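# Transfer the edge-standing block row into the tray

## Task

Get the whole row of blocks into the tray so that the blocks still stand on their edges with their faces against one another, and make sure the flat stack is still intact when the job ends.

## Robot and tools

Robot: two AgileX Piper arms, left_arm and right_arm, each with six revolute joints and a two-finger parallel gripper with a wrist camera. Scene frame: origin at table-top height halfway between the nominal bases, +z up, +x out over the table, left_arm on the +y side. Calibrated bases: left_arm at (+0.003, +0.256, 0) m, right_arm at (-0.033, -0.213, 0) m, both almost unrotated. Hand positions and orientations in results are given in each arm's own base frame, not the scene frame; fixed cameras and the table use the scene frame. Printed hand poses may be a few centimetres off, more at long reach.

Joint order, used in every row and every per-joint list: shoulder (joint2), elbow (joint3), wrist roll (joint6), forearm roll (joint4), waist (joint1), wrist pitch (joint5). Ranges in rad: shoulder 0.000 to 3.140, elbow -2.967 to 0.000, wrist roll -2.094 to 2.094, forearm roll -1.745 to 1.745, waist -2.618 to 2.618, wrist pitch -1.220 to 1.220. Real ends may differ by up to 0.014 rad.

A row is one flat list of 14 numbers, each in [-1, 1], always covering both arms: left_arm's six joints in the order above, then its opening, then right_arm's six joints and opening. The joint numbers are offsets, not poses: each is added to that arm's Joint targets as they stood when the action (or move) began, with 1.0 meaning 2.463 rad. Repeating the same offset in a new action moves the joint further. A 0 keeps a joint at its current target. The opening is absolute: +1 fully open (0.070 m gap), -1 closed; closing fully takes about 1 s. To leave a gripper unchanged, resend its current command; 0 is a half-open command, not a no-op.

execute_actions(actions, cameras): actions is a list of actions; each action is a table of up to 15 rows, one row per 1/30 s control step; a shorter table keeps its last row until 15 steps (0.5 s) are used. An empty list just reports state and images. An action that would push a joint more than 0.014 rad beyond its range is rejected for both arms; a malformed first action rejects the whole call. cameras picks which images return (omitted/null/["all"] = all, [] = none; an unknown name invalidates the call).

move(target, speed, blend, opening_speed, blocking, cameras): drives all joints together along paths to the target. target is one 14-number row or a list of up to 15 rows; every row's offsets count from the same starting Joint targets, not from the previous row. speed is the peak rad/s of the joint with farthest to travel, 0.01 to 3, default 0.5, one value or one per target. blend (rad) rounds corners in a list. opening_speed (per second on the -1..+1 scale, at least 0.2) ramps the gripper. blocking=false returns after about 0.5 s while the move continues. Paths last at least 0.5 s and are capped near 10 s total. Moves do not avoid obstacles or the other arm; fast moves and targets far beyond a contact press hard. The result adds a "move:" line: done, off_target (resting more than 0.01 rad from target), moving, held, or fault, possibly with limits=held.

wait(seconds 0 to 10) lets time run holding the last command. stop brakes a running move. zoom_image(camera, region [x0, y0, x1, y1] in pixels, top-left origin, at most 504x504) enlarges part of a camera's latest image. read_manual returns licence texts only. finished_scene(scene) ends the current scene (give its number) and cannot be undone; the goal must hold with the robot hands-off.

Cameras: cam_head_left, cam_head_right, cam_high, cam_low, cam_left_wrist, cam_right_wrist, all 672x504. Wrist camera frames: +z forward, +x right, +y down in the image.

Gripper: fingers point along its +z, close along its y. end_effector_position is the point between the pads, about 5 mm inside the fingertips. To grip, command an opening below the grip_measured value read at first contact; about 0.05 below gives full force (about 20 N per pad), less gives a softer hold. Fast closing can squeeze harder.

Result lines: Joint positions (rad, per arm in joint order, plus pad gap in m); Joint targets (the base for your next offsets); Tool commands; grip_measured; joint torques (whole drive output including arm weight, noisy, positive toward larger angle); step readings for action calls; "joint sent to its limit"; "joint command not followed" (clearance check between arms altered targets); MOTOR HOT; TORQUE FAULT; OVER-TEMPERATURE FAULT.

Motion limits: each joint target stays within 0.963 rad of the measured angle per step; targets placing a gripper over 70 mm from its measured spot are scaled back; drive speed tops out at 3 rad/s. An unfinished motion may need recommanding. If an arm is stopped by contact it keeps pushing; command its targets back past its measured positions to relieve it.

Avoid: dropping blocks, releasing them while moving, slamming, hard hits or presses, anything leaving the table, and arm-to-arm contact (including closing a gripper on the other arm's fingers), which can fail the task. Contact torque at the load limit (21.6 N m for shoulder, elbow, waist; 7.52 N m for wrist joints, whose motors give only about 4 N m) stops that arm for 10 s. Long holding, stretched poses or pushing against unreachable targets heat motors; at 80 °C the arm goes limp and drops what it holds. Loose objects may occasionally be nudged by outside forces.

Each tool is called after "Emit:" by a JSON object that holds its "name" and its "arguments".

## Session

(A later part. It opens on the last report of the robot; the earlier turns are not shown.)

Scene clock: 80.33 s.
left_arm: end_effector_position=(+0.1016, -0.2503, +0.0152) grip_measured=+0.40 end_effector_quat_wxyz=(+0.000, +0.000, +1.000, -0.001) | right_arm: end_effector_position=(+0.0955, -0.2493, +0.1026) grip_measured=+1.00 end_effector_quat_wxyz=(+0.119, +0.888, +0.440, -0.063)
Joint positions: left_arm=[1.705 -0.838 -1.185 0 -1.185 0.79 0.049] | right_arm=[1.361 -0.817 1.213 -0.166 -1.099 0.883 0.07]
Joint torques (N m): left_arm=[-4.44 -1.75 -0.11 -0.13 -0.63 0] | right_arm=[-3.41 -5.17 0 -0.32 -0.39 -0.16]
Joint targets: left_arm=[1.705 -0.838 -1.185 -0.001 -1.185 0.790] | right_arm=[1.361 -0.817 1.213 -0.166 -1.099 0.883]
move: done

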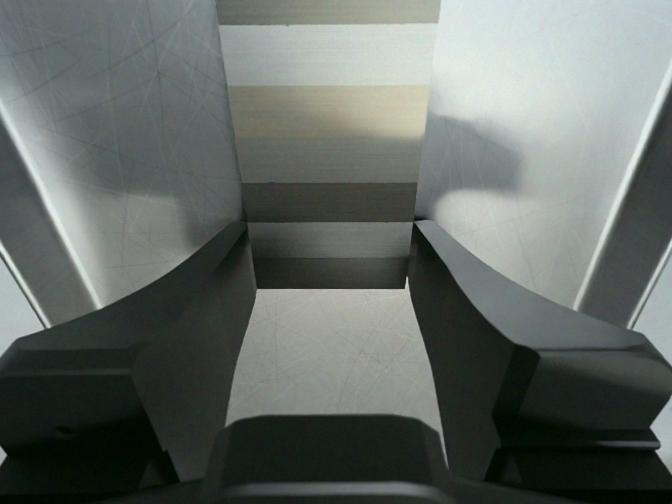

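Emit:
{"name": "move", "arguments": {"target": [[-0.0199,-0.0157,0,0,0,0.0356,0.4,0,0,0,0,0,0,1],[-0.0648,-0.0803,0,0,0,0.1450,0.4,0,0,0,0,0,0,1],[-0.0648,-0.0803,0,0,0.45,0.1450,0.4,0,0,0,0,0,0,1]], "speed": [0.15,0.5,0.9], "blend": 0.02}}

Emit:
{"name": "zoom_image", "arguments": {"camera": "cam_head_left", "region": [340, 280, 480, 440]}}

Emit:
{"name": "zoom_image", "arguments": {"camera": "cam_head_right", "region": [340, 280, 480, 440]}}

Scene clock: 83.83 s.
left_arm: end_effector_position=(+0.2685, -0.0209, +0.1017) grip_measured=+0.40 end_effector_quat_wxyz=(+0.000, -0.526, +0.850, +0.000) | right_arm: end_effector_position=(+0.0955, -0.2493, +0.1026) grip_measured=+1.00 end_effector_quat_wxyz=(+0.119, +0.888, +0.440, -0.063)
Joint positions: left_arm=[1.546 -1.036 -1.185 0 -0.077 1.147 0.049] | right_arm=[1.361 -0.817 1.213 -0.166 -1.099 0.883 0.07]
Joint torques (N m): left_arm=[-3.63 -1.96 0.04 -0.12 -0.7 -0.05] | right_arm=[-3.41 -5.23 0.05 -0.35 0.05 -0.17]
Joint targets: left_arm=[1.546 -1.036 -1.185 -0.001 -0.077 1.147] | right_arm=[1.361 -0.817 1.213 -0.166 -1.099 0.883]
move: done

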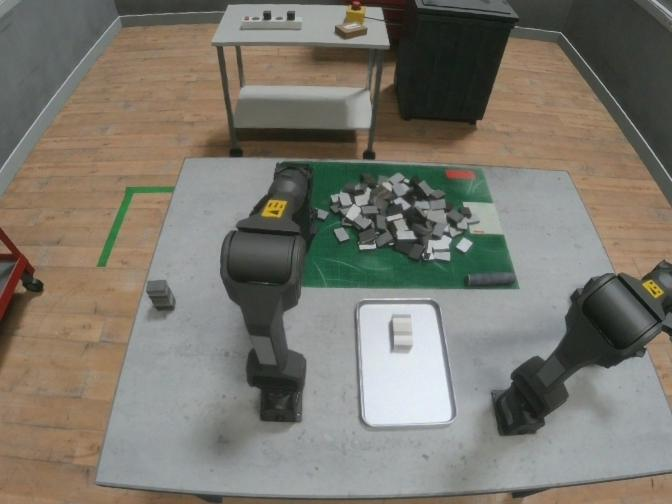

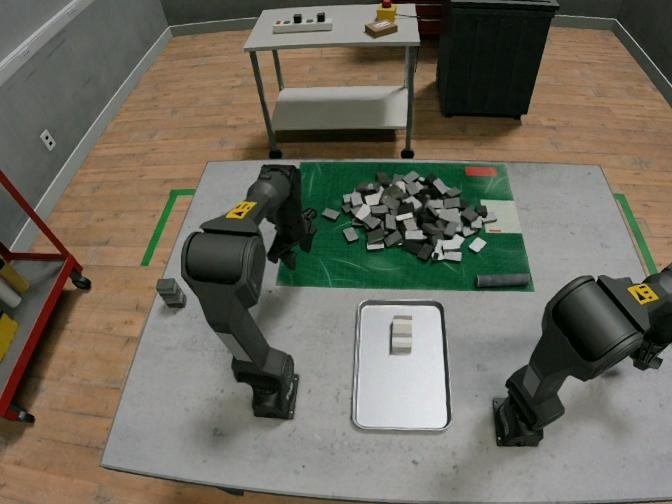

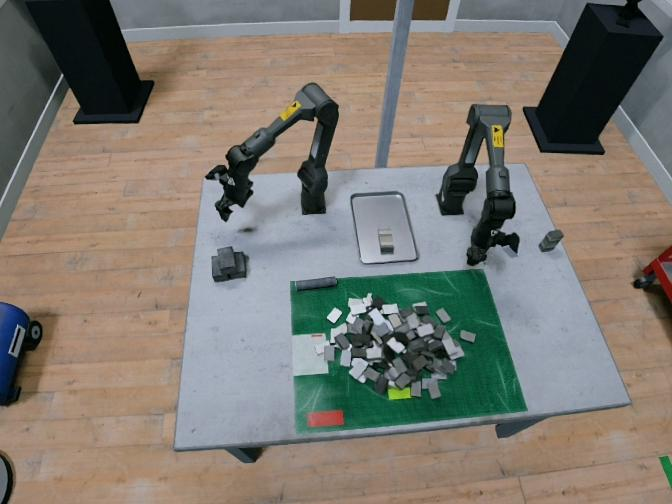

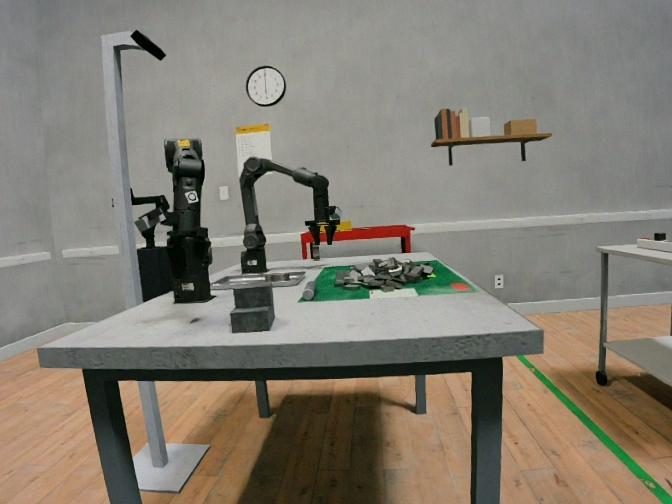

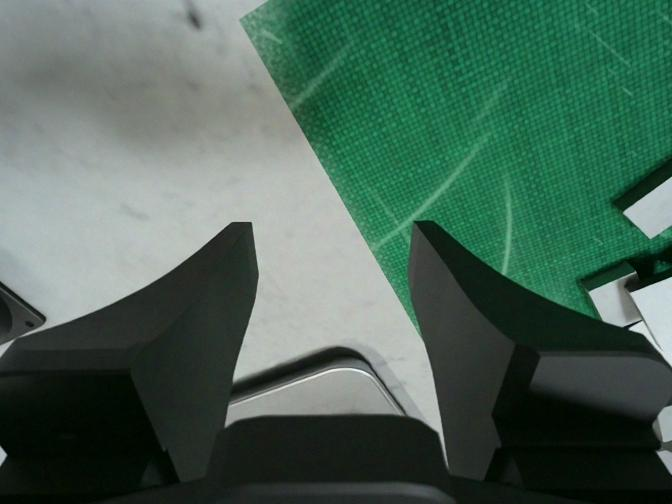

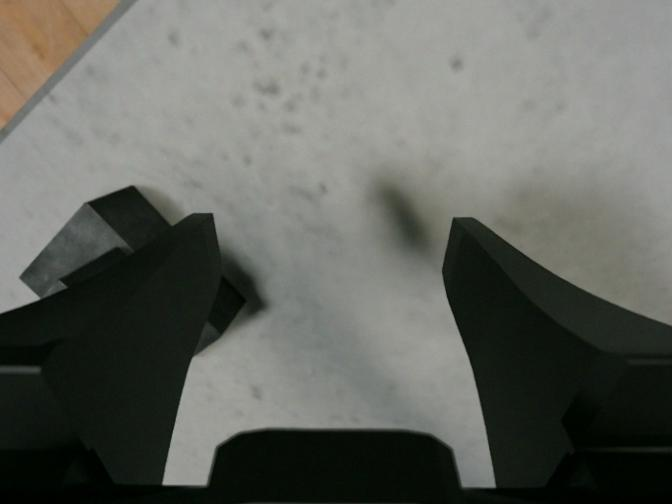

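Scaled by 3.150.

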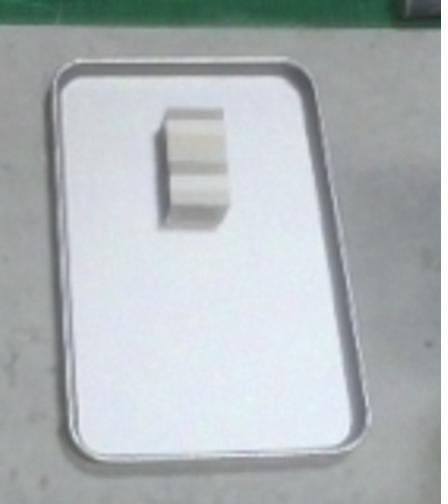

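Scaled by 3.150.

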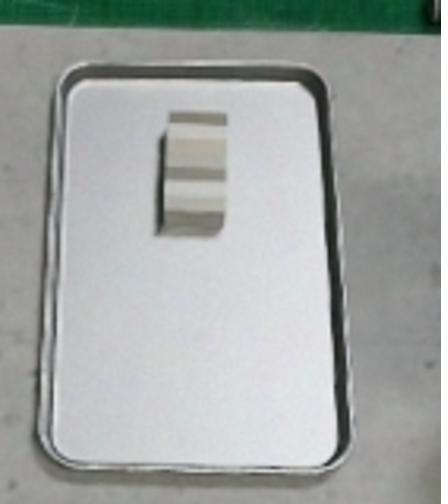

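Emit:
{"name": "finished_scene", "arguments": {"scene": 2}}

The scene is finished: the task was done.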